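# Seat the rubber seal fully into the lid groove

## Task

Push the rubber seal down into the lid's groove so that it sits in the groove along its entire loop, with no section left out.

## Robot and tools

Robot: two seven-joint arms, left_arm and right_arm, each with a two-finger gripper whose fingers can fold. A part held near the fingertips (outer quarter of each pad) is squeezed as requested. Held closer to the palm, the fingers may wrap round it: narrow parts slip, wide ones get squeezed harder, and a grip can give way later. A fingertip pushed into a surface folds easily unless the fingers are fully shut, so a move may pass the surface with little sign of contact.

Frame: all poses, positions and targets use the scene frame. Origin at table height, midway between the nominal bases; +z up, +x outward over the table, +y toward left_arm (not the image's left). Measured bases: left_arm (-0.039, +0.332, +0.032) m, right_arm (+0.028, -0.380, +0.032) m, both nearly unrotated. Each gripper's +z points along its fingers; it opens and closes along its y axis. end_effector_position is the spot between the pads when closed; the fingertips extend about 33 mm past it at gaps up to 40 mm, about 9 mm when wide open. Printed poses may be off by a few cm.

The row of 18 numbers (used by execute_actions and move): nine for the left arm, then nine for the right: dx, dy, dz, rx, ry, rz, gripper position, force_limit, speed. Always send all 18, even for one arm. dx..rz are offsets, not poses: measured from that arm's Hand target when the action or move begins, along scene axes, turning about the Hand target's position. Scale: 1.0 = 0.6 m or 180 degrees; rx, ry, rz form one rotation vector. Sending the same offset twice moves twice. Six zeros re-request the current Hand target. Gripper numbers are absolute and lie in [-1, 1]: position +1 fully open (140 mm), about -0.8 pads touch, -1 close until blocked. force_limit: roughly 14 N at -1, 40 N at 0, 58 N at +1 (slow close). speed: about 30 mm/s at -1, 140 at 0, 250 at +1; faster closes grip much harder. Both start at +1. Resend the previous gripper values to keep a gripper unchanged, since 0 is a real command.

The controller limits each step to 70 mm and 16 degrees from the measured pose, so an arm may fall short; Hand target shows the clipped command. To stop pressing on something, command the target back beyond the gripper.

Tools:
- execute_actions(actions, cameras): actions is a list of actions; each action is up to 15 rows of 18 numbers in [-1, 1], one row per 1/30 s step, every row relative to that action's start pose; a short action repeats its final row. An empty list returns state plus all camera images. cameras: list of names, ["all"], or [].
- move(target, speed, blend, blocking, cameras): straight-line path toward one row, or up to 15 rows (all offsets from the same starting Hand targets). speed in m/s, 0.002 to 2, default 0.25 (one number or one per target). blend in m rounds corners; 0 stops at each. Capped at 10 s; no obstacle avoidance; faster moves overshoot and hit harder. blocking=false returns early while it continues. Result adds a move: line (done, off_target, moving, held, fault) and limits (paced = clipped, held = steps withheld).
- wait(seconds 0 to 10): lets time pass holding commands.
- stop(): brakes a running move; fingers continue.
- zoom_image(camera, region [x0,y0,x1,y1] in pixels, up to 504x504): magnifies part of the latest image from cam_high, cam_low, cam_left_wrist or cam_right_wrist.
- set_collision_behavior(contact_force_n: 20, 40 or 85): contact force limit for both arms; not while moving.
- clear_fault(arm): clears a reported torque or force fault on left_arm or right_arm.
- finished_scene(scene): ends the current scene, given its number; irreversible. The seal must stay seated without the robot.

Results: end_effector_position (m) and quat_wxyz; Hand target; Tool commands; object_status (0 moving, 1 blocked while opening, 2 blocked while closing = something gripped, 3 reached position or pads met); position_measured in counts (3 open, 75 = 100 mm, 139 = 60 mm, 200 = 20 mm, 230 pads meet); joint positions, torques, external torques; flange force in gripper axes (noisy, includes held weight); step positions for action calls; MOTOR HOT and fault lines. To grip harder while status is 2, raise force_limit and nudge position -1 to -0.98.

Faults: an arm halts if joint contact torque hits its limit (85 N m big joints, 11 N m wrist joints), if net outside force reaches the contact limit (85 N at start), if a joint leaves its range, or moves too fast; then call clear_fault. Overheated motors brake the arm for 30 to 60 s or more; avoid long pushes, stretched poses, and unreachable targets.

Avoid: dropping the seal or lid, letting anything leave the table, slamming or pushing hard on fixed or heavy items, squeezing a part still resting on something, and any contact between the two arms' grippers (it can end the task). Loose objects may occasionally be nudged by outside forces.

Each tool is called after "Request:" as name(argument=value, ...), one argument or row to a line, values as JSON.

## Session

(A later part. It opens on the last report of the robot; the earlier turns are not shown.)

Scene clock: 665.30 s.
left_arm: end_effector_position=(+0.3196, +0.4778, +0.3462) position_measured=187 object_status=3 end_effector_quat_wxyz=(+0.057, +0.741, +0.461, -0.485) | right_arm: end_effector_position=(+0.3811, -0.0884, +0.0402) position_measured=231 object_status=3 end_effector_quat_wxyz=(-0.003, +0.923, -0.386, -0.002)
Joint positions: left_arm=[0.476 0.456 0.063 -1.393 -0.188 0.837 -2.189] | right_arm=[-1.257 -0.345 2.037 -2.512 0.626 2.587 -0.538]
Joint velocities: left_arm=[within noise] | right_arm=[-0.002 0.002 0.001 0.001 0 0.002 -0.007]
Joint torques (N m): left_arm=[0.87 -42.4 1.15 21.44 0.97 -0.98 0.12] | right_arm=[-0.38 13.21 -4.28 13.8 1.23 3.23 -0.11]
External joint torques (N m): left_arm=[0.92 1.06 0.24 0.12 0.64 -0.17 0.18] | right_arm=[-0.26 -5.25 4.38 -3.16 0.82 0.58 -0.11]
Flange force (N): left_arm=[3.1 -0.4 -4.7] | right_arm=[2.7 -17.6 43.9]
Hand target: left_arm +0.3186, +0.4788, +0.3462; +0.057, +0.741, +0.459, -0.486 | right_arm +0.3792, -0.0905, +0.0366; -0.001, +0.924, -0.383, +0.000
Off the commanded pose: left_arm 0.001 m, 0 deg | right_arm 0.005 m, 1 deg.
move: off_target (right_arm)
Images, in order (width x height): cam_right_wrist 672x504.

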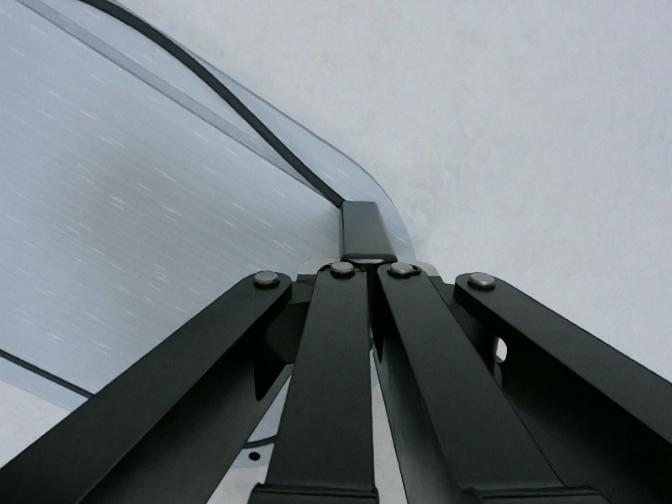

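Request:
move(
  target=[
    [0,0,0,0,0,0,-0.46,1,0,0,0,0.015,0,0,0,-1,-0.5,-1],
    [0,0,0,0,0,0,-0.46,1,0,0.0175,0.0012,0.015,0,0,0,-1,-0.5,-1],
    [0,0,0,0,0,0,-0.46,1,0,0.0175,0.0012,0,0,0,0,-1,-0.5,-1],
  ],
  speed=[0.1,0.1,0.04],
  cameras=["cam_right_wrist"],
)

Request:
zoom_image(
  camera="cam_right_wrist",
  region=[200, 0, 480, 280],
)

Scene clock: 685.43 s.
left_arm: end_effector_position=(+0.3196, +0.4778, +0.3462) position_measured=187 object_status=3 end_effector_quat_wxyz=(+0.057, +0.741, +0.461, -0.485) | right_arm: end_effector_position=(+0.3903, -0.0852, +0.0401) position_measured=231 object_status=3 end_effector_quat_wxyz=(-0.004, +0.923, -0.384, -0.002)
Joint positions: left_arm=[0.476 0.456 0.063 -1.393 -0.188 0.837 -2.189] | right_arm=[-1.305 -0.361 2.072 -2.483 0.632 2.577 -0.553]
Joint velocities: left_arm=[within noise] | right_arm=[-0.002 0.001 0 -0.002 0 0.001 -0.005]
Joint torques (N m): left_arm=[0.84 -42.39 1.2 21.45 0.97 -0.96 0.18] | right_arm=[-1.78 13.99 -6.61 14.21 0.88 3.42 -0.17]
External joint torques (N m): left_arm=[0.83 1.2 0.24 0.06 0.65 -0.14 0.24] | right_arm=[-1.82 -5.84 2.22 -2.81 0.47 0.78 -0.17]
Flange force (N): left_arm=[3.3 -0.3 -4.6] | right_arm=[6.2 -16.1 37.0]
Hand target: left_arm +0.3186, +0.4788, +0.3462; +0.057, +0.741, +0.459, -0.486 | right_arm +0.3897, -0.0898, +0.0366; -0.001, +0.924, -0.383, +0.000
Off the commanded pose: left_arm 0.001 m, 0 deg | right_arm 0.006 m, 0 deg.
move: off_target (right_arm)
Images, in order (width x height): cam_right_wrist 672x504.

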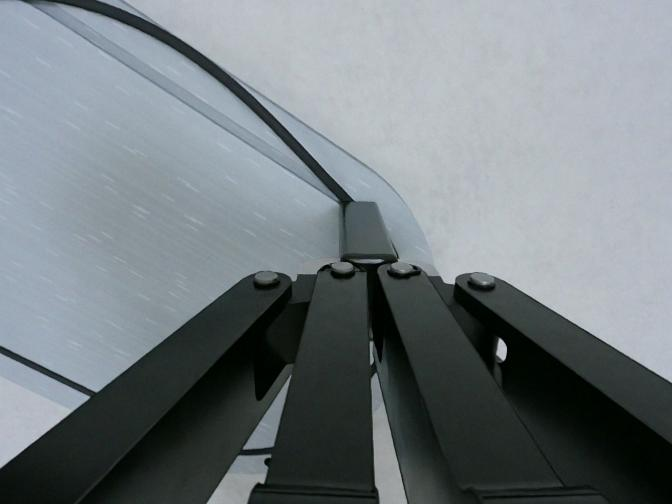

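Scaled by 1.800 from the camera's 672x504 image, which has a finer 960x720 frame.

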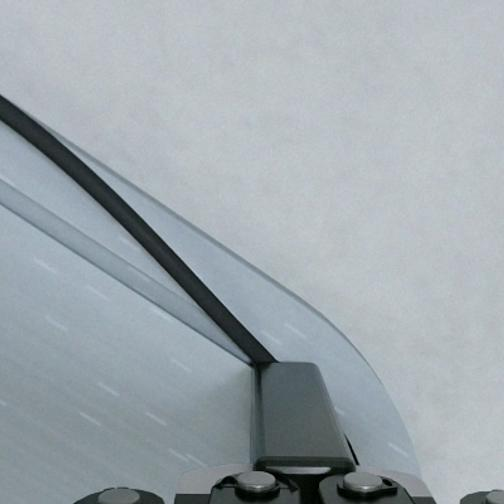

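Request:
move(
  target=[
    [0,0,0,0,0,0,-0.46,1,0,0,0,0.05,0,0,0,-1,-0.5,-1],
    [0,0,0,0,0,0,-0.46,1,0,0.06,-0.014,0.13,0,0,0,-0.6,-0.5,0],
  ],
  speed=[0.08,0.15],
  cameras=["cam_right_wrist"],
)

Scene clock: 693.93 s.
left_arm: end_effector_position=(+0.3196, +0.4778, +0.3462) position_measured=187 object_status=3 end_effector_quat_wxyz=(+0.057, +0.741, +0.461, -0.485) | right_arm: end_effector_position=(+0.4263, -0.0974, +0.1147) position_measured=205 object_status=3 end_effector_quat_wxyz=(-0.002, +0.925, -0.381, +0.000)
Joint positions: left_arm=[0.476 0.456 0.063 -1.393 -0.188 0.837 -2.189] | right_arm=[-1.056 -0.279 1.698 -2.41 0.421 2.405 -0.476]
Joint torques (N m): left_arm=[0.8 -42.39 1.17 21.49 0.97 -0.98 0.16] | right_arm=[0.88 8.29 -8.6 21.5 0.65 2.29 0.27]
External joint torques (N m): left_arm=[0.73 1.03 0.17 0.19 0.63 -0.17 0.22] | right_arm=[0.9 -1.53 -0.58 1.21 0.12 -0.34 0.27]
Flange force (N): left_arm=[3.0 -0.2 -4.9] | right_arm=[0.0 0.0 0.0]
Hand target: left_arm +0.3186, +0.4788, +0.3462; +0.057, +0.741, +0.459, -0.486 | right_arm +0.4257, -0.0982, +0.1146; -0.001, +0.924, -0.383, +0.000
Off the commanded pose: left_arm 0.001 m, 0 deg | right_arm 0.001 m, 0 deg.
move: done
Images, in order (width x height): cam_right_wrist 672x504.

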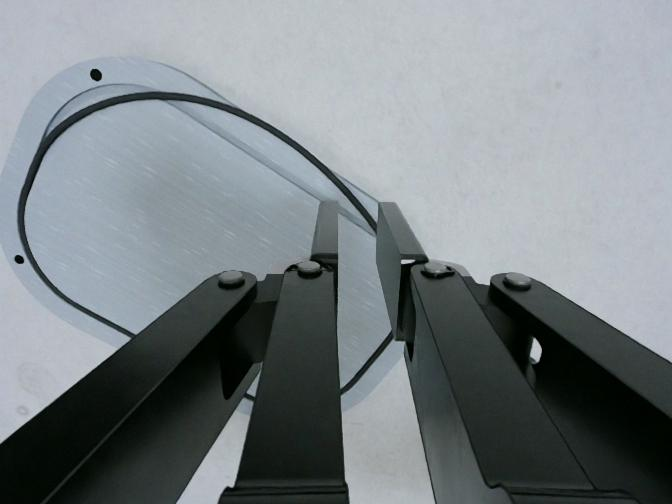

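Request:
move(
  target=[
    [0,0,0,0,0,0,-0.46,1,0,0.0933,0.0023,-0.02,0,0,0,-1,-0.5,-1],
    [0,0,0,0,0,0,-0.46,1,0,0.0933,0.0023,-0.119,0,0,0,-1,-0.5,-1],
  ],
  speed=[0.15,0.08],
  cameras=["cam_right_wrist"],
)

Request:
zoom_image(
  camera="cam_right_wrist",
  region=[160, 80, 440, 360],
)

Scene clock: 715.10 s.
left_arm: end_effector_position=(+0.3196, +0.4778, +0.3462) position_measured=187 object_status=3 end_effector_quat_wxyz=(+0.057, +0.741, +0.461, -0.485) | right_arm: end_effector_position=(+0.4800, -0.0984, +0.0422) position_measured=231 object_status=3 end_effector_quat_wxyz=(+0.002, +0.923, -0.386, -0.001)
Joint positions: left_arm=[0.476 0.456 0.063 -1.393 -0.188 0.837 -2.189] | right_arm=[-1.627 -0.505 2.22 -2.244 0.651 2.452 -0.669]
Joint velocities: left_arm=[within noise] | right_arm=[-0.002 0 -0.001 -0.001 0 0.002 -0.004]
Joint torques (N m): left_arm=[0.77 -42.38 1.22 21.51 0.99 -0.96 0.12] | right_arm=[0.1 28.52 -11.88 19.29 0.63 2.69 -0.24]
External joint torques (N m): left_arm=[0.7 1.12 0.22 0.16 0.65 -0.15 0.18] | right_arm=[0.07 -0.38 0.22 1.32 0.13 0.05 -0.24]
Flange force (N): left_arm=[3.1 0.0 -5.0] | right_arm=[1.7 -5.7 2.4]
Hand target: left_arm +0.3186, +0.4788, +0.3462; +0.057, +0.741, +0.459, -0.486 | right_arm +0.4816, -0.0968, +0.0432; -0.001, +0.924, -0.383, +0.000
Off the commanded pose: left_arm 0.001 m, 0 deg | right_arm 0.002 m, 1 deg.
move: done
Images, in order (width x height): cam_right_wrist 672x504.

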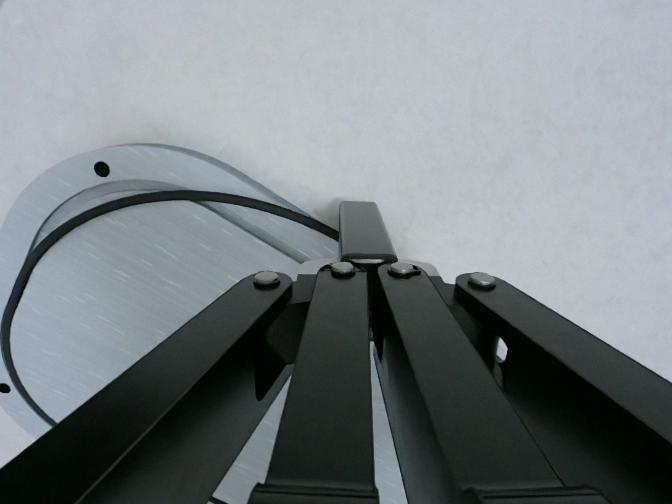

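Scaled by 1.800 from the camera's 672x504 image, which has a finer 960x720 frame.

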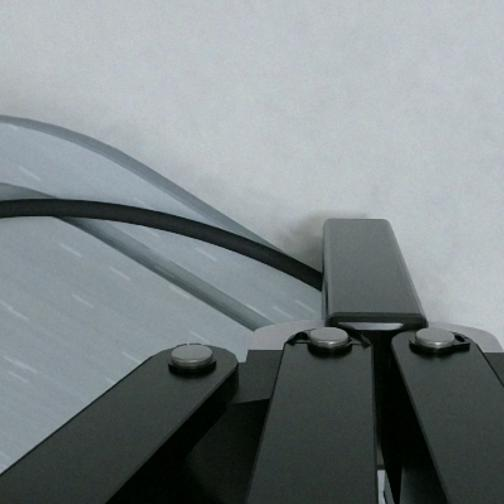

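Request:
move(
  target=[
    [0,0,0,0,0,0,-0.46,1,0,-0.0053,0.0204,-0.001,0,0,0,-1,-0.5,-1],
  ],
  speed=0.05,
  cameras=["cam_right_wrist"],
)

Request:
zoom_image(
  camera="cam_right_wrist",
  region=[160, 80, 440, 360],
)

Scene clock: 721.40 s.
left_arm: end_effector_position=(+0.3196, +0.4778, +0.3462) position_measured=187 object_status=3 end_effector_quat_wxyz=(+0.057, +0.741, +0.461, -0.485) | right_arm: end_effector_position=(+0.4791, -0.0856, +0.0433) position_measured=231 object_status=3 end_effector_quat_wxyz=(-0.001, +0.925, -0.379, +0.001)
Joint positions: left_arm=[0.476 0.456 0.063 -1.393 -0.188 0.837 -2.189] | right_arm=[-1.618 -0.51 2.229 -2.23 0.652 2.452 -0.662]
Joint velocities: left_arm=[within noise] | right_arm=[0 0 0.001 0.001 0.001 0 0.006]
Joint torques (N m): left_arm=[0.82 -42.36 1.19 21.5 0.98 -0.96 0.16] | right_arm=[0.52 27.23 -12.01 19.53 1.07 2.68 0.31]
External joint torques (N m): left_arm=[0.73 1.19 0.18 0.15 0.65 -0.14 0.22] | right_arm=[0.54 -2.15 0.18 1.51 0.56 0.03 0.31]
Flange force (N): left_arm=[3.3 0.0 -5.1] | right_arm=[0.8 -10.0 5.3]
Hand target: left_arm +0.3186, +0.4788, +0.3462; +0.057, +0.741, +0.459, -0.486 | right_arm +0.4785, -0.0846, +0.0426; -0.001, +0.924, -0.383, +0.000
Off the commanded pose: left_arm 0.001 m, 0 deg | right_arm 0.001 m, 0 deg.
move: done
Images, in order (width x height): cam_right_wrist 672x504.

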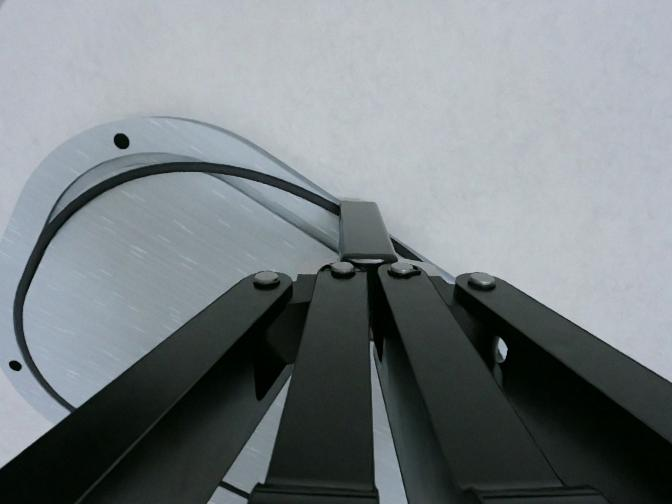

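Scaled by 1.800 from the camera's 672x504 image, which has a finer 960x720 frame.

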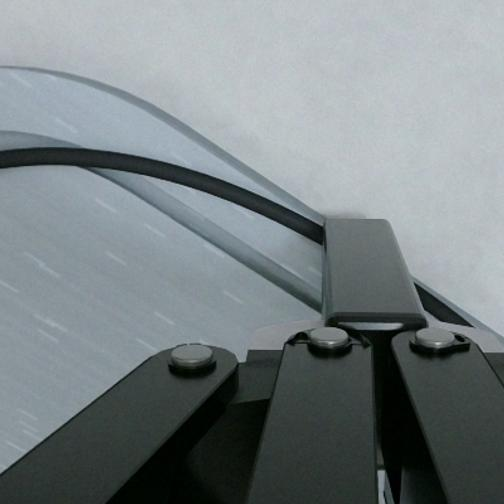

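Request:
move(
  target=[
    [0,0,0,0,0,0,-0.46,1,0,0,0,0.02,0,0,0,-0.6,-0.5,0],
    [0,0,0,0,0,0,-0.46,1,0,0,0,-0.004,0,0,0,-0.6,-0.5,0],
    [0,0,0,0,0,0,-0.46,1,0,0,0,-0.004,0,0,0,-1,-0.5,-1],
    [0,0,0,0,0,0,-0.46,1,0,-0.0105,0.0222,-0.002,0,0,0,-1,-0.5,-1],
  ],
  speed=[0.1,0.06,0.06,0.05],
  cameras=["cam_right_wrist"],
)

Request:
zoom_image(
  camera="cam_right_wrist",
  region=[160, 80, 440, 360],
)

Scene clock: 732.80 s.
left_arm: end_effector_position=(+0.3196, +0.4778, +0.3462) position_measured=187 object_status=3 end_effector_quat_wxyz=(+0.057, +0.741, +0.461, -0.485) | right_arm: end_effector_position=(+0.4730, -0.0712, +0.0418) position_measured=231 object_status=3 end_effector_quat_wxyz=(-0.002, +0.925, -0.379, +0.001)
Joint positions: left_arm=[0.476 0.456 0.063 -1.393 -0.188 0.837 -2.189] | right_arm=[-1.598 -0.519 2.236 -2.221 0.66 2.453 -0.638]
Joint velocities: left_arm=[within noise] | right_arm=[0.001 0 -0.001 0 -0.001 -0.001 0.006]
Joint torques (N m): left_arm=[0.78 -42.37 1.19 21.48 0.99 -0.96 0.14] | right_arm=[0.86 28.02 -12.58 19.32 0.63 2.31 0.41]
External joint torques (N m): left_arm=[0.8 1.15 0.26 0.14 0.66 -0.14 0.2] | right_arm=[0.98 -1.71 -0.16 1.44 0.12 -0.34 0.41]
Flange force (N): left_arm=[3.2 -0.2 -4.9] | right_arm=[-0.9 -7.8 0.7]
Hand target: left_arm +0.3186, +0.4788, +0.3462; +0.057, +0.741, +0.459, -0.486 | right_arm +0.4722, -0.0712, +0.0414; -0.001, +0.924, -0.383, +0.000
Off the commanded pose: left_arm 0.001 m, 0 deg | right_arm 0.001 m, 0 deg.
move: done
Images, in order (width x height): cam_right_wrist 672x504.

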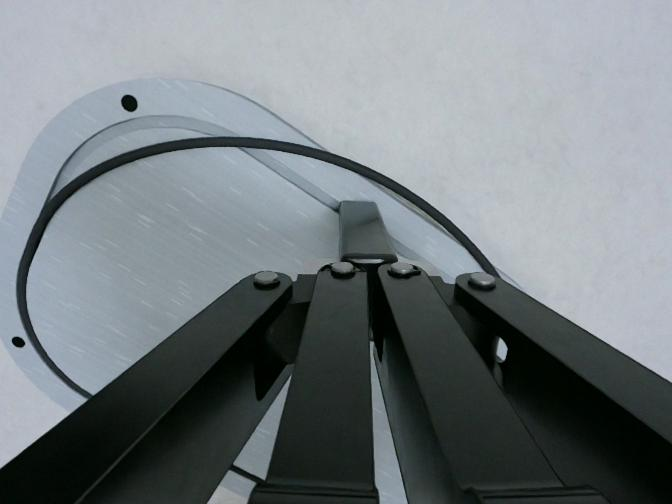

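Scaled by 1.800 from the camera's 672x504 image, which has a finer 960x720 frame.

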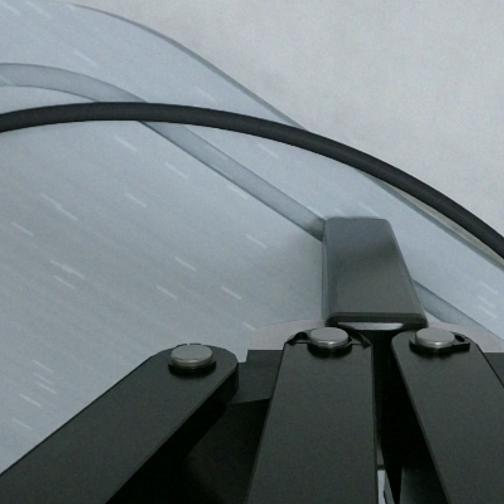

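Request:
move(
  target=[
    [0,0,0,0,0,0,-0.46,1,0,0,0,0.02,0,0,0,-1,-0.5,-1],
    [0,0,0,0,0,0,-0.46,1,0,0.119,0.0747,0.02,0,0,0,-1,-0.5,-1],
    [0,0,0,0,0,0,-0.46,1,0,0.119,0.0747,-0.001,0,0,0,-1,-0.5,-1],
    [0,0,0,0,0,0,-0.46,1,0,0.157,0.0757,-0.001,0,0,0,-1,-0.5,-1],
  ],
  speed=[0.1,0.15,0.06,0.04],
  cameras=["cam_right_wrist"],
)

Scene clock: 743.40 s.
left_arm: end_effector_position=(+0.3196, +0.4778, +0.3462) position_measured=187 object_status=3 end_effector_quat_wxyz=(+0.057, +0.741, +0.461, -0.485) | right_arm: end_effector_position=(+0.5684, -0.0257, +0.0424) position_measured=231 object_status=3 end_effector_quat_wxyz=(-0.003, +0.922, -0.386, +0.002)
Joint positions: left_arm=[0.476 0.456 0.063 -1.393 -0.188 0.837 -2.189] | right_arm=[-1.843 -0.748 2.351 -1.812 0.685 2.272 -0.611]
Joint velocities: left_arm=[within noise] | right_arm=[-0.002 0 0.003 0.002 -0.001 -0.004 -0.001]
Joint torques (N m): left_arm=[0.78 -42.38 1.16 21.46 0.98 -0.97 0.17] | right_arm=[0.18 39.59 -15.29 20.21 0.8 2.26 -0.19]
External joint torques (N m): left_arm=[0.89 1.17 0.29 0.07 0.67 -0.16 0.24] | right_arm=[0.27 -1.92 0.67 1.18 0.19 -0.4 -0.19]
Flange force (N): left_arm=[3.3 -0.4 -4.7] | right_arm=[2.0 -10.1 3.9]
Hand target: left_arm +0.3186, +0.4788, +0.3462; +0.057, +0.741, +0.459, -0.486 | right_arm +0.5664, -0.0258, +0.0408; -0.001, +0.924, -0.383, +0.000
Off the commanded pose: left_arm 0.001 m, 0 deg | right_arm 0.003 m, 1 deg.
move: done
Images, in order (width x height): cam_right_wrist 672x504.

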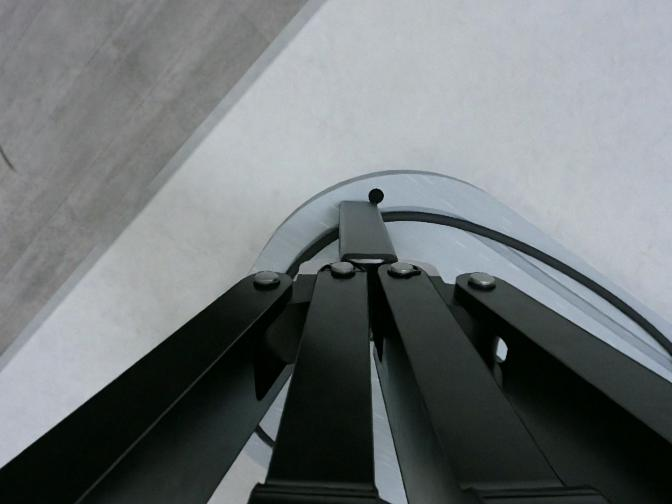

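Request:
zoom_image(
  camera="cam_right_wrist",
  region=[250, 130, 530, 340],
)

Scaled by 1.800 from the camera's 672x504 image, which has a finer 960x720 frame.

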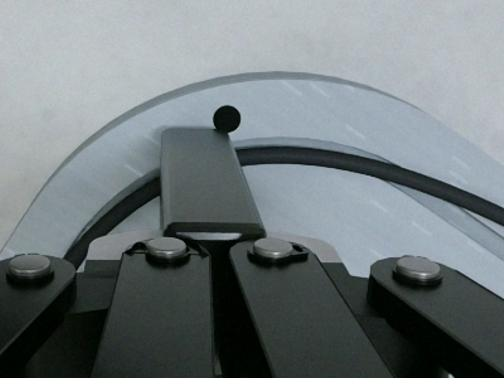

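Request:
move(
  target=[
    [0,0,0,0,0,0,-0.46,1,0,0.0035,-0.0035,-0.001,0,0,0,-1,-0.5,-1],
    [0,0,0,0,0,0,-0.46,1,0,0.004,-0.004,-0.0075,0,0,0,-1,-0.5,-1],
  ],
  speed=0.04,
  cameras=["cam_right_wrist"],
)

Request:
zoom_image(
  camera="cam_right_wrist",
  region=[250, 130, 530, 340],
)

Scene clock: 755.43 s.
left_arm: end_effector_position=(+0.3196, +0.4778, +0.3462) position_measured=187 object_status=3 end_effector_quat_wxyz=(+0.057, +0.741, +0.461, -0.485) | right_arm: end_effector_position=(+0.5702, -0.0275, +0.0396) position_measured=231 object_status=3 end_effector_quat_wxyz=(-0.003, +0.922, -0.386, +0.001)
Joint positions: left_arm=[0.476 0.456 0.063 -1.393 -0.188 0.837 -2.189] | right_arm=[-1.856 -0.753 2.36 -1.806 0.685 2.272 -0.616]
Joint torques (N m): left_arm=[0.8 -42.35 1.16 21.45 0.98 -0.96 0.13] | right_arm=[0.29 38.49 -14.24 18.76 0.74 2.4 -0.25]
External joint torques (N m): left_arm=[0.72 1.32 0.14 0.03 0.63 -0.14 0.19] | right_arm=[0.29 -3.2 1.56 -0.21 0.14 -0.24 -0.25]
Flange force (N): left_arm=[3.4 0.1 -4.8] | right_arm=[1.5 -7.3 7.1]
Hand target: left_arm +0.3186, +0.4788, +0.3462; +0.057, +0.741, +0.459, -0.486 | right_arm +0.5688, -0.0282, +0.0363; -0.001, +0.924, -0.383, +0.000
Off the commanded pose: left_arm 0.001 m, 0 deg | right_arm 0.004 m, 0 deg.
move: off_target (right_arm)
Images, in order (width x height): cam_right_wrist 672x504.

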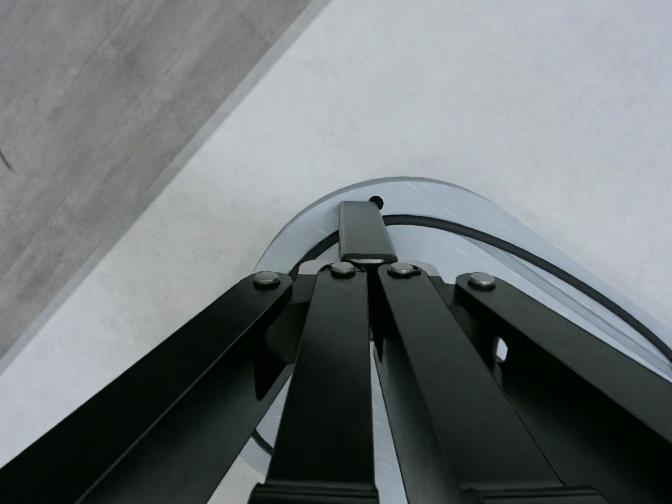

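Scaled by 1.800 from the camera's 672x504 image, which has a finer 960x720 frame.

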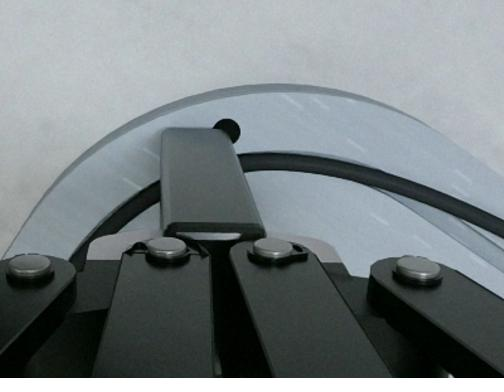

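Request:
move(
  target=[
    [0,0,0,0,0,0,-0.46,1,0,0,0,0.018,0,0,0,-1,-0.5,-1],
    [0,0,0,0,0,0,-0.46,1,0,-0.0095,-0.009,0.015,0,0,0,-1,-0.5,-1],
    [0,0,0,0,0,0,-0.46,1,0,-0.0095,-0.009,0,0,0,0,-1,-0.5,-1],
    [0,0,0,0,0,0,-0.46,1,0,-0.0095,-0.009,0.015,0,0,0,-1,-0.5,-1],
    [0,0,0,0,0,0,-0.46,1,0,-0.020,-0.0195,0.015,0,0,0,-1,-0.5,-1],
    [0,0,0,0,0,0,-0.46,1,0,-0.020,-0.0195,0,0,0,0,-1,-0.5,-1],
  ],
  speed=[0.1,0.1,0.04,0.1,0.1,0.04],
  cameras=["cam_right_wrist"],
)

Request:
zoom_image(
  camera="cam_right_wrist",
  region=[250, 130, 530, 340],
)

Scene clock: 766.73 s.
left_arm: end_effector_position=(+0.3196, +0.4778, +0.3462) position_measured=187 object_status=3 end_effector_quat_wxyz=(+0.057, +0.741, +0.461, -0.485) | right_arm: end_effector_position=(+0.5571, -0.0405, +0.0395) position_measured=231 object_status=3 end_effector_quat_wxyz=(+0.000, +0.923, -0.385, -0.001)
Joint positions: left_arm=[0.476 0.456 0.063 -1.393 -0.188 0.837 -2.189] | right_arm=[-1.831 -0.714 2.348 -1.877 0.678 2.298 -0.629]
Joint velocities: left_arm=[within noise] | right_arm=[-0.002 0.001 0.001 0.001 -0.002 -0.001 -0.004]
Joint torques (N m): left_arm=[0.86 -42.35 1.19 21.46 0.98 -0.97 0.15] | right_arm=[0.1 35.94 -12.76 18.69 1.17 3.11 -0.27]
External joint torques (N m): left_arm=[0.66 1.16 0.09 0.12 0.63 -0.16 0.21] | right_arm=[-0.1 -4.12 2.51 -0.31 0.58 0.47 -0.27]
Flange force (N): left_arm=[3.1 0.0 -4.8] | right_arm=[2.6 -9.2 12.4]
Hand target: left_arm +0.3186, +0.4788, +0.3462; +0.057, +0.741, +0.459, -0.486 | right_arm +0.5568, -0.0399, +0.0363; -0.001, +0.924, -0.383, +0.000
Off the commanded pose: left_arm 0.001 m, 0 deg | right_arm 0.003 m, 0 deg.
move: done
Images, in order (width x height): cam_right_wrist 672x504.

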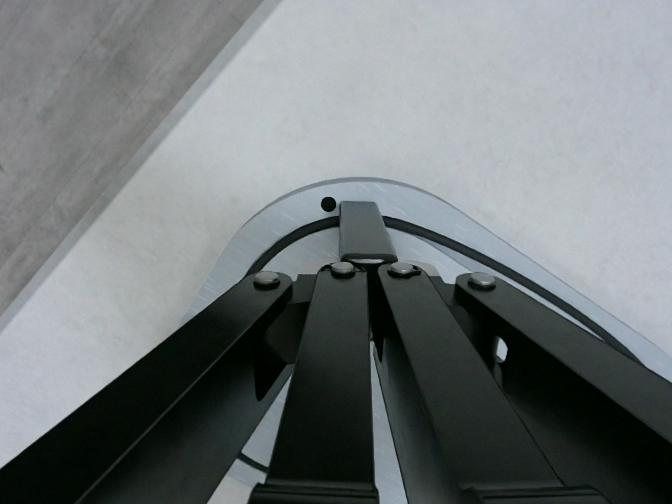

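Scaled by 1.800 from the camera's 672x504 image, which has a finer 960x720 frame.

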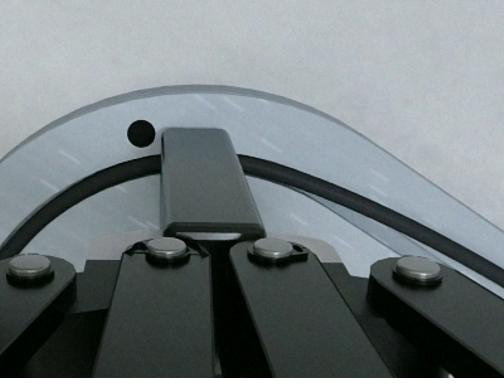

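Request:
move(
  target=[
    [0,0,0,0,0,0,-0.46,1,0,0,0,0.018,0,0,0,-1,-0.5,-1],
    [0,0,0,0,0,0,-0.46,1,0,-0.0128,-0.007,0.015,0,0,0,-1,-0.5,-1],
    [0,0,0,0,0,0,-0.46,1,0,-0.0128,-0.007,0,0,0,0,-1,-0.5,-1],
  ],
  speed=[0.1,0.1,0.04],
  cameras=["cam_right_wrist"],
)

Request:
zoom_image(
  camera="cam_right_wrist",
  region=[250, 130, 530, 340],
)

Scene clock: 773.97 s.
left_arm: end_effector_position=(+0.3196, +0.4778, +0.3462) position_measured=187 object_status=3 end_effector_quat_wxyz=(+0.057, +0.741, +0.461, -0.485) | right_arm: end_effector_position=(+0.5493, -0.0447, +0.0395) position_measured=231 object_status=3 end_effector_quat_wxyz=(+0.000, +0.923, -0.385, -0.001)
Joint positions: left_arm=[0.476 0.456 0.063 -1.393 -0.188 0.837 -2.189] | right_arm=[-1.813 -0.694 2.34 -1.913 0.676 2.313 -0.634]
Joint velocities: left_arm=[within noise] | right_arm=[0 0.001 0.001 -0.001 0 0 -0.004]
Joint torques (N m): left_arm=[0.8 -42.35 1.12 21.47 0.97 -0.96 0.12] | right_arm=[-0.03 34.49 -12.26 18.72 1.26 3.18 -0.24]
External joint torques (N m): left_arm=[0.92 1.18 0.25 0.11 0.65 -0.14 0.18] | right_arm=[-0.01 -4.62 2.92 -0.1 0.68 0.55 -0.24]
Flange force (N): left_arm=[3.3 -0.2 -4.9] | right_arm=[2.9 -11.3 14.4]
Hand target: left_arm +0.3186, +0.4788, +0.3462; +0.057, +0.741, +0.459, -0.486 | right_arm +0.5491, -0.0441, +0.0363; -0.001, +0.924, -0.383, +0.000
Off the commanded pose: left_arm 0.001 m, 0 deg | right_arm 0.003 m, 0 deg.
move: done
Images, in order (width x height): cam_right_wrist 672x504.

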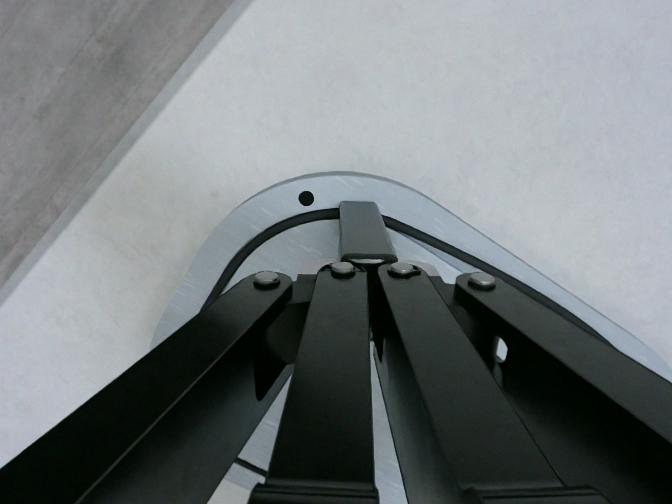

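Scaled by 1.800 from the camera's 672x504 image, which has a finer 960x720 frame.

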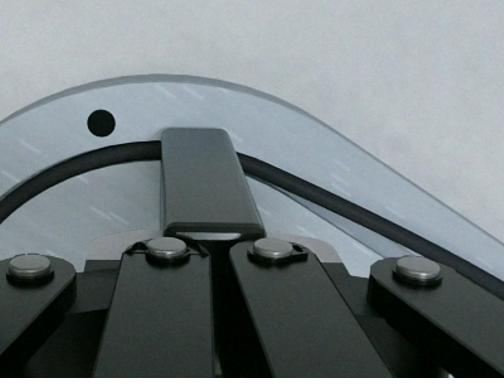

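Request:
move(
  target=[
    [0,0,0,0,0,0,-0.46,1,0,0,0,0.018,0,0,0,-1,-0.5,-1],
    [0,0,0,0,0,0,-0.46,1,0,-0.0146,-0.0064,0.015,0,0,0,-1,-0.5,-1],
    [0,0,0,0,0,0,-0.46,1,0,-0.0146,-0.0064,0,0,0,0,-1,-0.5,-1],
  ],
  speed=[0.1,0.1,0.04],
  cameras=["cam_right_wrist"],
)

Request:
zoom_image(
  camera="cam_right_wrist",
  region=[250, 130, 530, 340],
)

Scene clock: 781.63 s.
left_arm: end_effector_position=(+0.3196, +0.4778, +0.3462) position_measured=187 object_status=3 end_effector_quat_wxyz=(+0.057, +0.741, +0.461, -0.485) | right_arm: end_effector_position=(+0.5404, -0.0477, +0.0396) position_measured=231 object_status=3 end_effector_quat_wxyz=(-0.001, +0.923, -0.385, -0.001)
Joint positions: left_arm=[0.476 0.456 0.063 -1.393 -0.188 0.837 -2.189] | right_arm=[-1.79 -0.673 2.331 -1.951 0.676 2.33 -0.636]
Joint velocities: left_arm=[within noise] | right_arm=[-0.002 0.002 0.003 0 0 0.003 -0.002]
Joint torques (N m): left_arm=[0.88 -42.34 1.17 21.56 0.97 -0.96 0.14] | right_arm=[-0.72 33.53 -12.67 18.61 1.26 3.17 -0.19]
External joint torques (N m): left_arm=[0.95 1.21 0.27 0.2 0.64 -0.14 0.2] | right_arm=[-0.8 -4.56 2.17 -0.17 0.69 0.52 -0.19]
Flange force (N): left_arm=[3.5 -0.1 -5.6] | right_arm=[4.2 -11.6 14.4]
Hand target: left_arm +0.3186, +0.4788, +0.3462; +0.057, +0.741, +0.459, -0.486 | right_arm +0.5403, -0.0480, +0.0363; -0.001, +0.924, -0.383, +0.000
Off the commanded pose: left_arm 0.001 m, 0 deg | right_arm 0.003 m, 0 deg.
move: done
Images, in order (width x height): cam_right_wrist 672x504.

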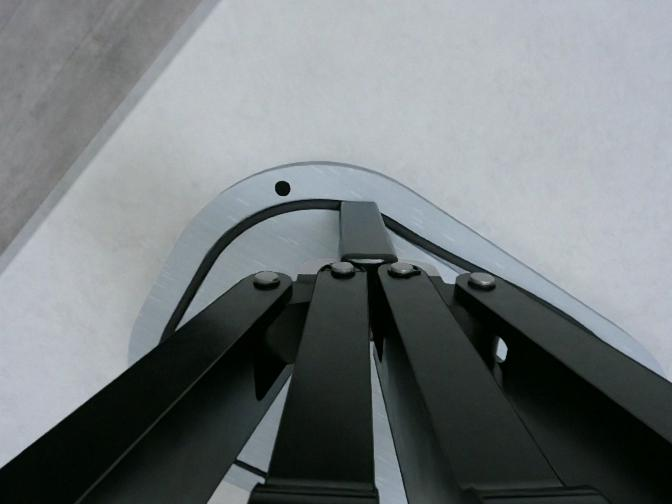

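Scaled by 1.800 from the camera's 672x504 image, which has a finer 960x720 frame.

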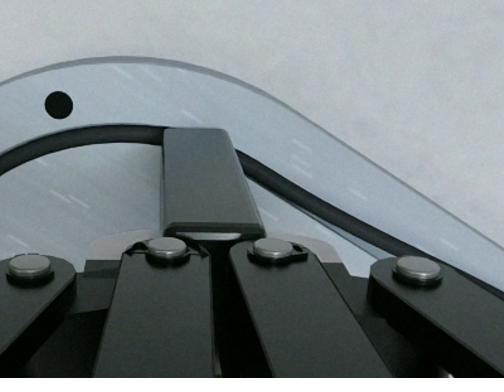

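Request:
move(
  target=[
    [0,0,0,0,0,0,-0.46,1,0,0,0,0.018,0,0,0,-1,-0.5,-1],
    [0,0,0,0,0,0,-0.46,1,0,-0.0146,-0.0041,0.015,0,0,0,-1,-0.5,-1],
    [0,0,0,0,0,0,-0.46,1,0,-0.0146,-0.0041,0,0,0,0,-1,-0.5,-1],
    [0,0,0,0,0,0,-0.46,1,0,-0.0146,-0.0041,0.015,0,0,0,-1,-0.5,-1],
    [0,0,0,0,0,0,-0.46,1,0,-0.0298,-0.0076,0.015,0,0,0,-1,-0.5,-1],
    [0,0,0,0,0,0,-0.46,1,0,-0.0298,-0.0076,0,0,0,0,-1,-0.5,-1],
  ],
  speed=[0.1,0.1,0.04,0.1,0.1,0.04],
  cameras=["cam_right_wrist"],
)

Request:
zoom_image(
  camera="cam_right_wrist",
  region=[250, 130, 530, 340],
)

Scene clock: 791.23 s.
left_arm: end_effector_position=(+0.3196, +0.4778, +0.3462) position_measured=187 object_status=3 end_effector_quat_wxyz=(+0.057, +0.741, +0.461, -0.485) | right_arm: end_effector_position=(+0.5222, -0.0519, +0.0395) position_measured=231 object_status=3 end_effector_quat_wxyz=(-0.001, +0.923, -0.384, -0.001)
Joint positions: left_arm=[0.476 0.456 0.063 -1.393 -0.188 0.837 -2.189] | right_arm=[-1.741 -0.638 2.309 -2.02 0.68 2.359 -0.638]
Joint velocities: left_arm=[within noise] | right_arm=[-0.002 0 0.002 0.002 -0.001 0.003 0]
Joint torques (N m): left_arm=[0.84 -42.34 1.17 21.43 0.97 -0.97 0.17] | right_arm=[-0.3 31.45 -12.2 18.02 1.27 3.19 -0.25]
External joint torques (N m): left_arm=[0.8 1.22 0.19 0.07 0.63 -0.15 0.24] | right_arm=[-0.33 -4.47 2.15 -0.36 0.72 0.58 -0.25]
Flange force (N): left_arm=[3.3 -0.2 -4.8] | right_arm=[3.2 -10.0 14.7]
Hand target: left_arm +0.3186, +0.4788, +0.3462; +0.057, +0.741, +0.459, -0.486 | right_arm +0.5224, -0.0525, +0.0363; -0.001, +0.924, -0.383, +0.000
Off the commanded pose: left_arm 0.001 m, 0 deg | right_arm 0.003 m, 0 deg.
move: done
Images, in order (width x height): cam_right_wrist 672x504.

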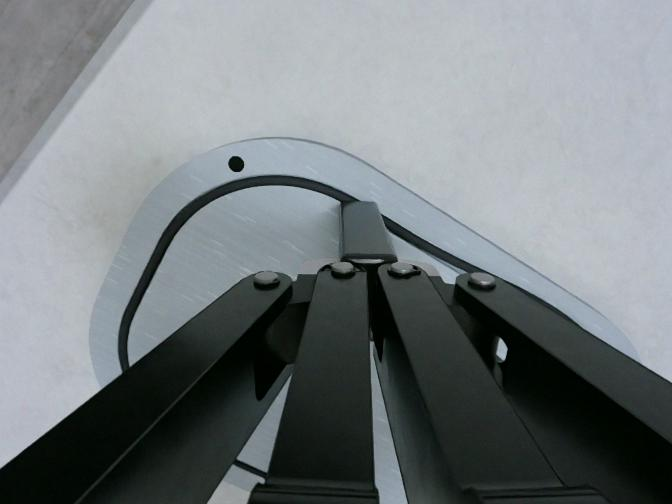

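Scaled by 1.800 from the camera's 672x504 image, which has a finer 960x720 frame.

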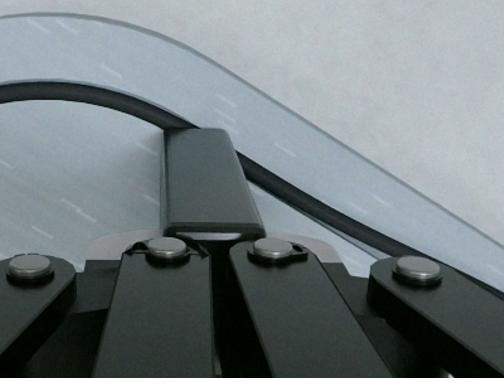

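Request:
move(
  target=[
    [0,0,0,0,0,0,-0.46,1,0,0,0,0.018,0,0,0,-1,-0.5,-1],
    [0,0,0,0,0,0,-0.46,1,0,-0.0154,-0.0033,0.015,0,0,0,-1,-0.5,-1],
    [0,0,0,0,0,0,-0.46,1,0,-0.0154,-0.0033,0,0,0,0,-1,-0.5,-1],
    [0,0,0,0,0,0,-0.46,1,0,-0.0154,-0.0033,0.015,0,0,0,-1,-0.5,-1],
    [0,0,0,0,0,0,-0.46,1,0,-0.0308,-0.0066,0.015,0,0,0,-1,-0.5,-1],
    [0,0,0,0,0,0,-0.46,1,0,-0.0308,-0.0066,0,0,0,0,-1,-0.5,-1],
  ],
  speed=[0.1,0.1,0.04,0.1,0.1,0.04],
  cameras=["cam_right_wrist"],
)

Request:
zoom_image(
  camera="cam_right_wrist",
  region=[250, 130, 530, 340],
)

Scene clock: 801.77 s.
left_arm: end_effector_position=(+0.3196, +0.4778, +0.3462) position_measured=187 object_status=3 end_effector_quat_wxyz=(+0.057, +0.741, +0.461, -0.485) | right_arm: end_effector_position=(+0.5036, -0.0555, +0.0394) position_measured=231 object_status=3 end_effector_quat_wxyz=(-0.001, +0.923, -0.384, -0.002)
Joint positions: left_arm=[0.476 0.456 0.063 -1.393 -0.188 0.837 -2.189] | right_arm=[-1.684 -0.605 2.281 -2.087 0.686 2.385 -0.639]
Joint velocities: left_arm=[within noise] | right_arm=[-0.002 0.001 0.003 0.001 0.002 0.004 0.001]
Joint torques (N m): left_arm=[0.83 -42.39 1.16 21.5 0.97 -0.96 0.15] | right_arm=[-0.69 29.28 -11.53 17.33 1.21 3.15 -0.24]
External joint torques (N m): left_arm=[0.61 1.02 0.05 0.21 0.62 -0.14 0.22] | right_arm=[-0.84 -4.8 2.39 -1.02 0.67 0.51 -0.24]
Flange force (N): left_arm=[2.9 0.0 -4.9] | right_arm=[3.9 -9.9 17.2]
Hand target: left_arm +0.3186, +0.4788, +0.3462; +0.057, +0.741, +0.459, -0.486 | right_arm +0.5040, -0.0565, +0.0363; -0.001, +0.924, -0.383, +0.000
Off the commanded pose: left_arm 0.001 m, 0 deg | right_arm 0.003 m, 0 deg.
move: done
Images, in order (width x height): cam_right_wrist 672x504.

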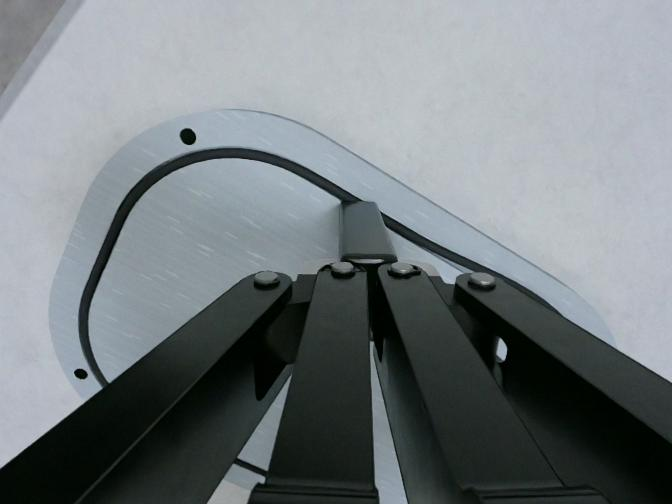

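Scaled by 1.800 from the camera's 672x504 image, which has a finer 960x720 frame.

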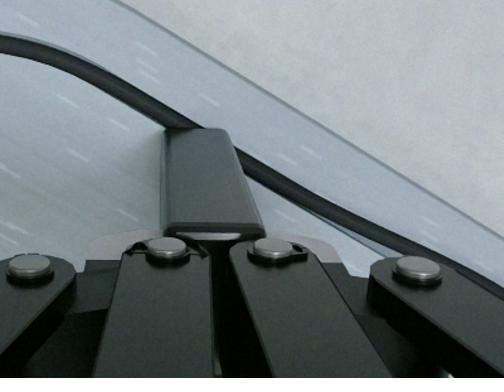

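Perfect pattern; three hops.

Request:
move(
  target=[
    [0,0,0,0,0,0,-0.46,1,0,0,0,0.018,0,0,0,-1,-0.5,-1],
    [0,0,0,0,0,0,-0.46,1,0,-0.0154,-0.0035,0.015,0,0,0,-1,-0.5,-1],
    [0,0,0,0,0,0,-0.46,1,0,-0.0154,-0.0035,0,0,0,0,-1,-0.5,-1],
    [0,0,0,0,0,0,-0.46,1,0,-0.0154,-0.0035,0.015,0,0,0,-1,-0.5,-1],
    [0,0,0,0,0,0,-0.46,1,0,-0.0308,-0.007,0.015,0,0,0,-1,-0.5,-1],
    [0,0,0,0,0,0,-0.46,1,0,-0.0308,-0.007,0,0,0,0,-1,-0.5,-1],
  ],
  speed=[0.1,0.1,0.04,0.1,0.1,0.04],
  cameras=["cam_right_wrist"],
)

Request:
zoom_image(
  camera="cam_right_wrist",
  region=[250, 130, 530, 340],
)

Scene clock: 810.07 s.
left_arm: end_effector_position=(+0.3196, +0.4778, +0.3462) position_measured=187 object_status=3 end_effector_quat_wxyz=(+0.057, +0.741, +0.461, -0.485) | right_arm: end_effector_position=(+0.4851, -0.0594, +0.0393) position_measured=231 object_status=3 end_effector_quat_wxyz=(-0.001, +0.923, -0.384, -0.002)
Joint positions: left_arm=[0.476 0.456 0.063 -1.393 -0.188 0.837 -2.189] | right_arm=[-1.624 -0.574 2.249 -2.152 0.693 2.41 -0.638]
Joint velocities: left_arm=[within noise] | right_arm=[-0.003 0 0.002 0.002 0.003 0.003 0]
Joint torques (N m): left_arm=[0.81 -42.33 1.17 21.49 0.98 -0.96 0.16] | right_arm=[-0.74 27.06 -11.45 17.26 1.18 3.1 -0.25]
External joint torques (N m): left_arm=[0.93 1.12 0.31 0.18 0.66 -0.14 0.22] | right_arm=[-0.78 -4.86 2.14 -0.81 0.65 0.45 -0.25]
Flange force (N): left_arm=[3.3 -0.3 -5.1] | right_arm=[4.0 -11.0 17.9]
Hand target: left_arm +0.3186, +0.4788, +0.3462; +0.057, +0.741, +0.459, -0.486 | right_arm +0.4855, -0.0607, +0.0363; -0.001, +0.924, -0.383, +0.000
Off the commanded pose: left_arm 0.001 m, 0 deg | right_arm 0.003 m, 0 deg.
move: done
Images, in order (width x height): cam_right_wrist 672x504.

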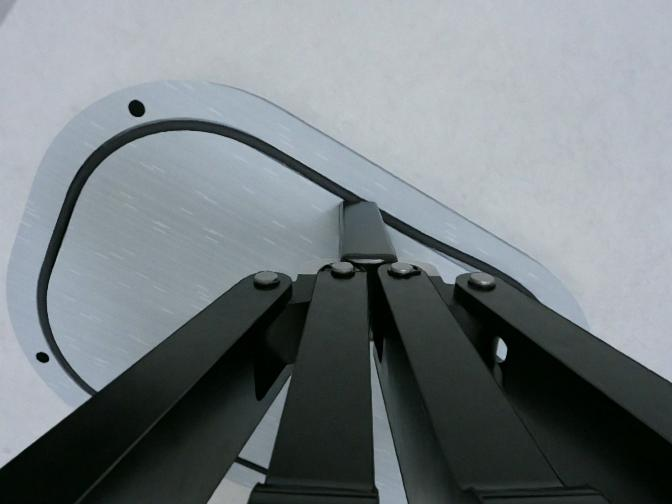

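Scaled by 1.800 from the camera's 672x504 image, which has a finer 960x720 frame.

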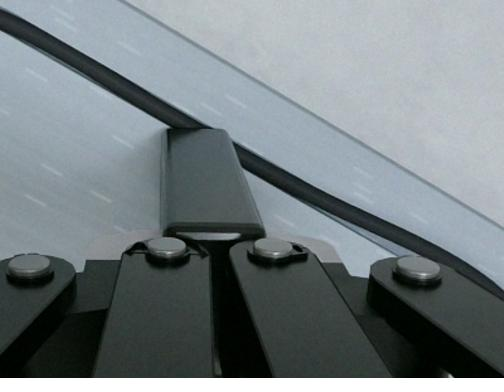

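Request:
move(
  target=[
    [0,0,0,0,0,0,-0.46,1,0,0,0,0.018,0,0,0,-1,-0.5,-1],
    [0,0,0,0,0,0,-0.46,1,0,-0.0145,-0.0042,0.015,0,0,0,-1,-0.5,-1],
    [0,0,0,0,0,0,-0.46,1,0,-0.0145,-0.0042,0,0,0,0,-1,-0.5,-1],
    [0,0,0,0,0,0,-0.46,1,0,-0.0145,-0.0042,0.015,0,0,0,-1,-0.5,-1],
    [0,0,0,0,0,0,-0.46,1,0,-0.0298,-0.0076,0.015,0,0,0,-1,-0.5,-1],
    [0,0,0,0,0,0,-0.46,1,0,-0.0298,-0.0076,0,0,0,0,-1,-0.5,-1],
  ],
  speed=[0.1,0.1,0.04,0.1,0.1,0.04],
  cameras=["cam_right_wrist"],
)

Request:
zoom_image(
  camera="cam_right_wrist",
  region=[250, 130, 530, 340],
)

Scene clock: 820.43 s.
left_arm: end_effector_position=(+0.3196, +0.4778, +0.3462) position_measured=187 object_status=3 end_effector_quat_wxyz=(+0.057, +0.741, +0.461, -0.485) | right_arm: end_effector_position=(+0.4673, -0.0639, +0.0392) position_measured=231 object_status=3 end_effector_quat_wxyz=(-0.001, +0.923, -0.384, -0.002)
Joint positions: left_arm=[0.476 0.456 0.063 -1.393 -0.188 0.837 -2.189] | right_arm=[-1.562 -0.545 2.214 -2.214 0.701 2.434 -0.637]
Joint torques (N m): left_arm=[0.83 -42.36 1.12 21.44 0.99 -0.97 0.15] | right_arm=[-1.96 24.98 -11.42 16.64 1.23 3.23 -0.23]
External joint torques (N m): left_arm=[0.93 1.26 0.24 0.04 0.67 -0.15 0.21] | right_arm=[-2.03 -4.65 1.64 -1.04 0.72 0.61 -0.23]
Flange force (N): left_arm=[3.5 -0.3 -4.7] | right_arm=[6.3 -11.9 20.4]
Hand target: left_arm +0.3186, +0.4788, +0.3462; +0.057, +0.741, +0.459, -0.486 | right_arm +0.4676, -0.0652, +0.0363; -0.001, +0.924, -0.383, +0.000
Off the commanded pose: left_arm 0.001 m, 0 deg | right_arm 0.003 m, 0 deg.
move: done
Images, in order (width x height): cam_right_wrist 672x504.

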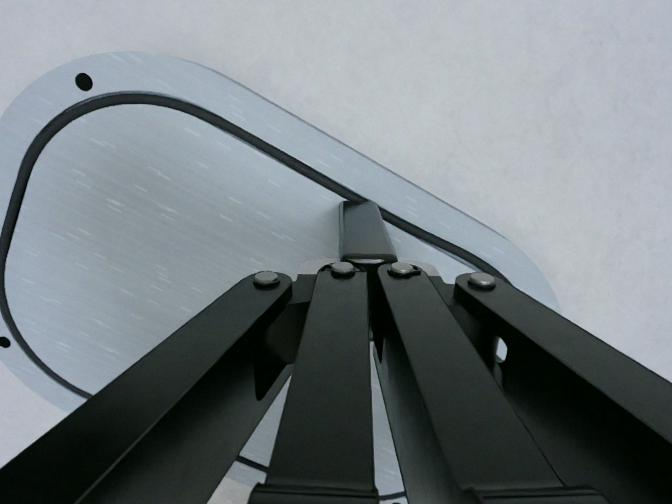

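Scaled by 1.800 from the camera's 672x504 image, which has a finer 960x720 frame.

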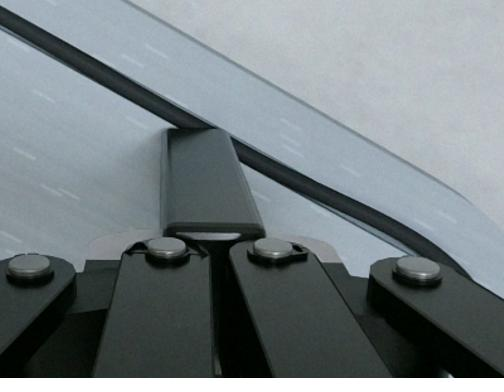

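Request:
move(
  target=[
    [0,0,0,0,0,0,-0.46,1,0,0,0,0.018,0,0,0,-1,-0.5,-1],
    [0,0,0,0,0,0,-0.46,1,0,-0.0152,-0.0058,0.015,0,0,0,-1,-0.5,-1],
    [0,0,0,0,0,0,-0.46,1,0,-0.0152,-0.0058,0,0,0,0,-1,-0.5,-1],
    [0,0,0,0,0,0,-0.46,1,0,-0.0152,-0.0058,0.015,0,0,0,-1,-0.5,-1],
    [0,0,0,0,0,0,-0.46,1,0,-0.0303,-0.0093,0.015,0,0,0,-1,-0.5,-1],
    [0,0,0,0,0,0,-0.46,1,0,-0.0303,-0.0093,0,0,0,0,-1,-0.5,-1],
  ],
  speed=[0.1,0.1,0.04,0.1,0.1,0.04],
  cameras=["cam_right_wrist"],
)

Request:
zoom_image(
  camera="cam_right_wrist",
  region=[250, 130, 530, 340],
)

Scene clock: 831.97 s.
left_arm: end_effector_position=(+0.3196, +0.4778, +0.3462) position_measured=187 object_status=3 end_effector_quat_wxyz=(+0.057, +0.741, +0.461, -0.485) | right_arm: end_effector_position=(+0.4497, -0.0700, +0.0393) position_measured=231 object_status=3 end_effector_quat_wxyz=(-0.001, +0.923, -0.385, -0.002)
Joint positions: left_arm=[0.476 0.456 0.063 -1.393 -0.188 0.837 -2.189] | right_arm=[-1.496 -0.515 2.173 -2.277 0.707 2.459 -0.636]
Joint velocities: left_arm=[within noise] | right_arm=[-0.001 0.001 0.001 0.001 0.001 0.003 0]
Joint torques (N m): left_arm=[0.82 -42.36 1.15 21.41 0.97 -0.96 0.21] | right_arm=[-0.55 22.68 -9.5 16.17 1.37 3.22 -0.33]
External joint torques (N m): left_arm=[0.81 0.94 0.2 0.19 0.64 -0.15 0.27] | right_arm=[-0.74 -4.72 2.99 -1.31 0.88 0.59 -0.32]
Flange force (N): left_arm=[3.0 -0.5 -4.6] | right_arm=[3.9 -11.5 23.8]
Hand target: left_arm +0.3186, +0.4788, +0.3462; +0.057, +0.741, +0.459, -0.486 | right_arm +0.4494, -0.0708, +0.0363; -0.001, +0.924, -0.383, +0.000
Off the commanded pose: left_arm 0.001 m, 0 deg | right_arm 0.003 m, 0 deg.
move: done
Images, in order (width x height): cam_right_wrist 672x504.

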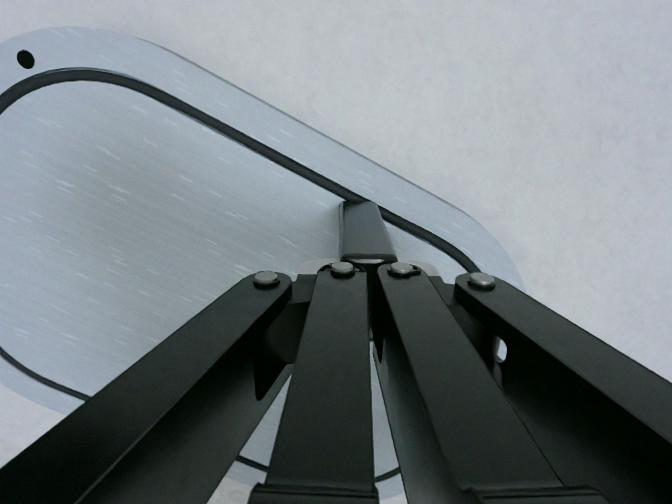

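Scaled by 1.800 from the camera's 672x504 image, which has a finer 960x720 frame.

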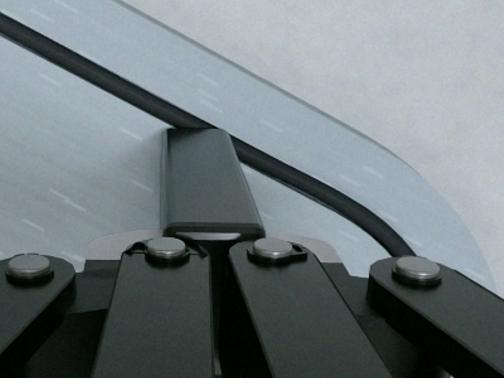

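Request:
move(
  target=[
    [0,0,0,0,0,0,-0.46,1,0,0,0,0.018,0,0,0,-1,-0.5,-1],
    [0,0,0,0,0,0,-0.46,1,0,-0.0152,-0.0058,0.015,0,0,0,-1,-0.5,-1],
    [0,0,0,0,0,0,-0.46,1,0,-0.0152,-0.0058,0,0,0,0,-1,-0.5,-1],
    [0,0,0,0,0,0,-0.46,1,0,-0.0152,-0.0058,0.015,0,0,0,-1,-0.5,-1],
    [0,0,0,0,0,0,-0.46,1,0,-0.0295,-0.0095,0.015,0,0,0,-1,-0.5,-1],
    [0,0,0,0,0,0,-0.46,1,0,-0.0295,-0.0095,0,0,0,0,-1,-0.5,-1],
  ],
  speed=[0.1,0.1,0.04,0.1,0.1,0.04],
  cameras=["cam_right_wrist"],
)

Request:
zoom_image(
  camera="cam_right_wrist",
  region=[250, 130, 530, 340],
)

Scene clock: 842.43 s.
left_arm: end_effector_position=(+0.3196, +0.4778, +0.3462) position_measured=187 object_status=3 end_effector_quat_wxyz=(+0.057, +0.741, +0.461, -0.485) | right_arm: end_effector_position=(+0.4326, -0.0761, +0.0393) position_measured=231 object_status=3 end_effector_quat_wxyz=(-0.001, +0.923, -0.385, -0.002)
Joint positions: left_arm=[0.476 0.456 0.063 -1.393 -0.188 0.837 -2.189] | right_arm=[-1.427 -0.486 2.13 -2.337 0.712 2.483 -0.633]
Joint torques (N m): left_arm=[0.81 -42.37 1.17 21.47 0.98 -0.97 0.19] | right_arm=[0.08 20.52 -9.25 16.07 1.43 3.17 -0.25]
External joint torques (N m): left_arm=[0.84 1.03 0.25 0.2 0.66 -0.14 0.25] | right_arm=[0.1 -4.43 2.82 -1 0.95 0.55 -0.25]
Flange force (N): left_arm=[3.2 -0.4 -5.0] | right_arm=[2.0 -11.0 22.7]
Hand target: left_arm +0.3186, +0.4788, +0.3462; +0.057, +0.741, +0.459, -0.486 | right_arm +0.4317, -0.0765, +0.0363; -0.001, +0.924, -0.383, +0.000
Off the commanded pose: left_arm 0.001 m, 0 deg | right_arm 0.003 m, 0 deg.
move: done
Images, in order (width x height): cam_right_wrist 672x504.

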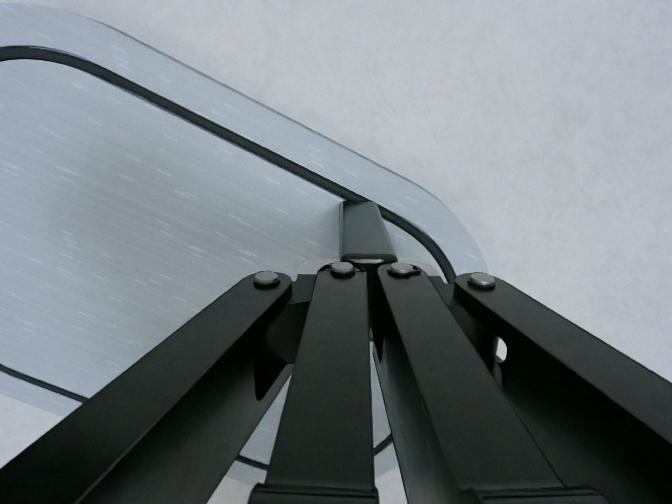

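Scaled by 1.800 from the camera's 672x504 image, which has a finer 960x720 frame.

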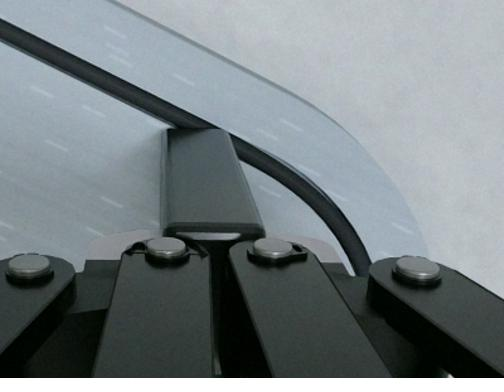

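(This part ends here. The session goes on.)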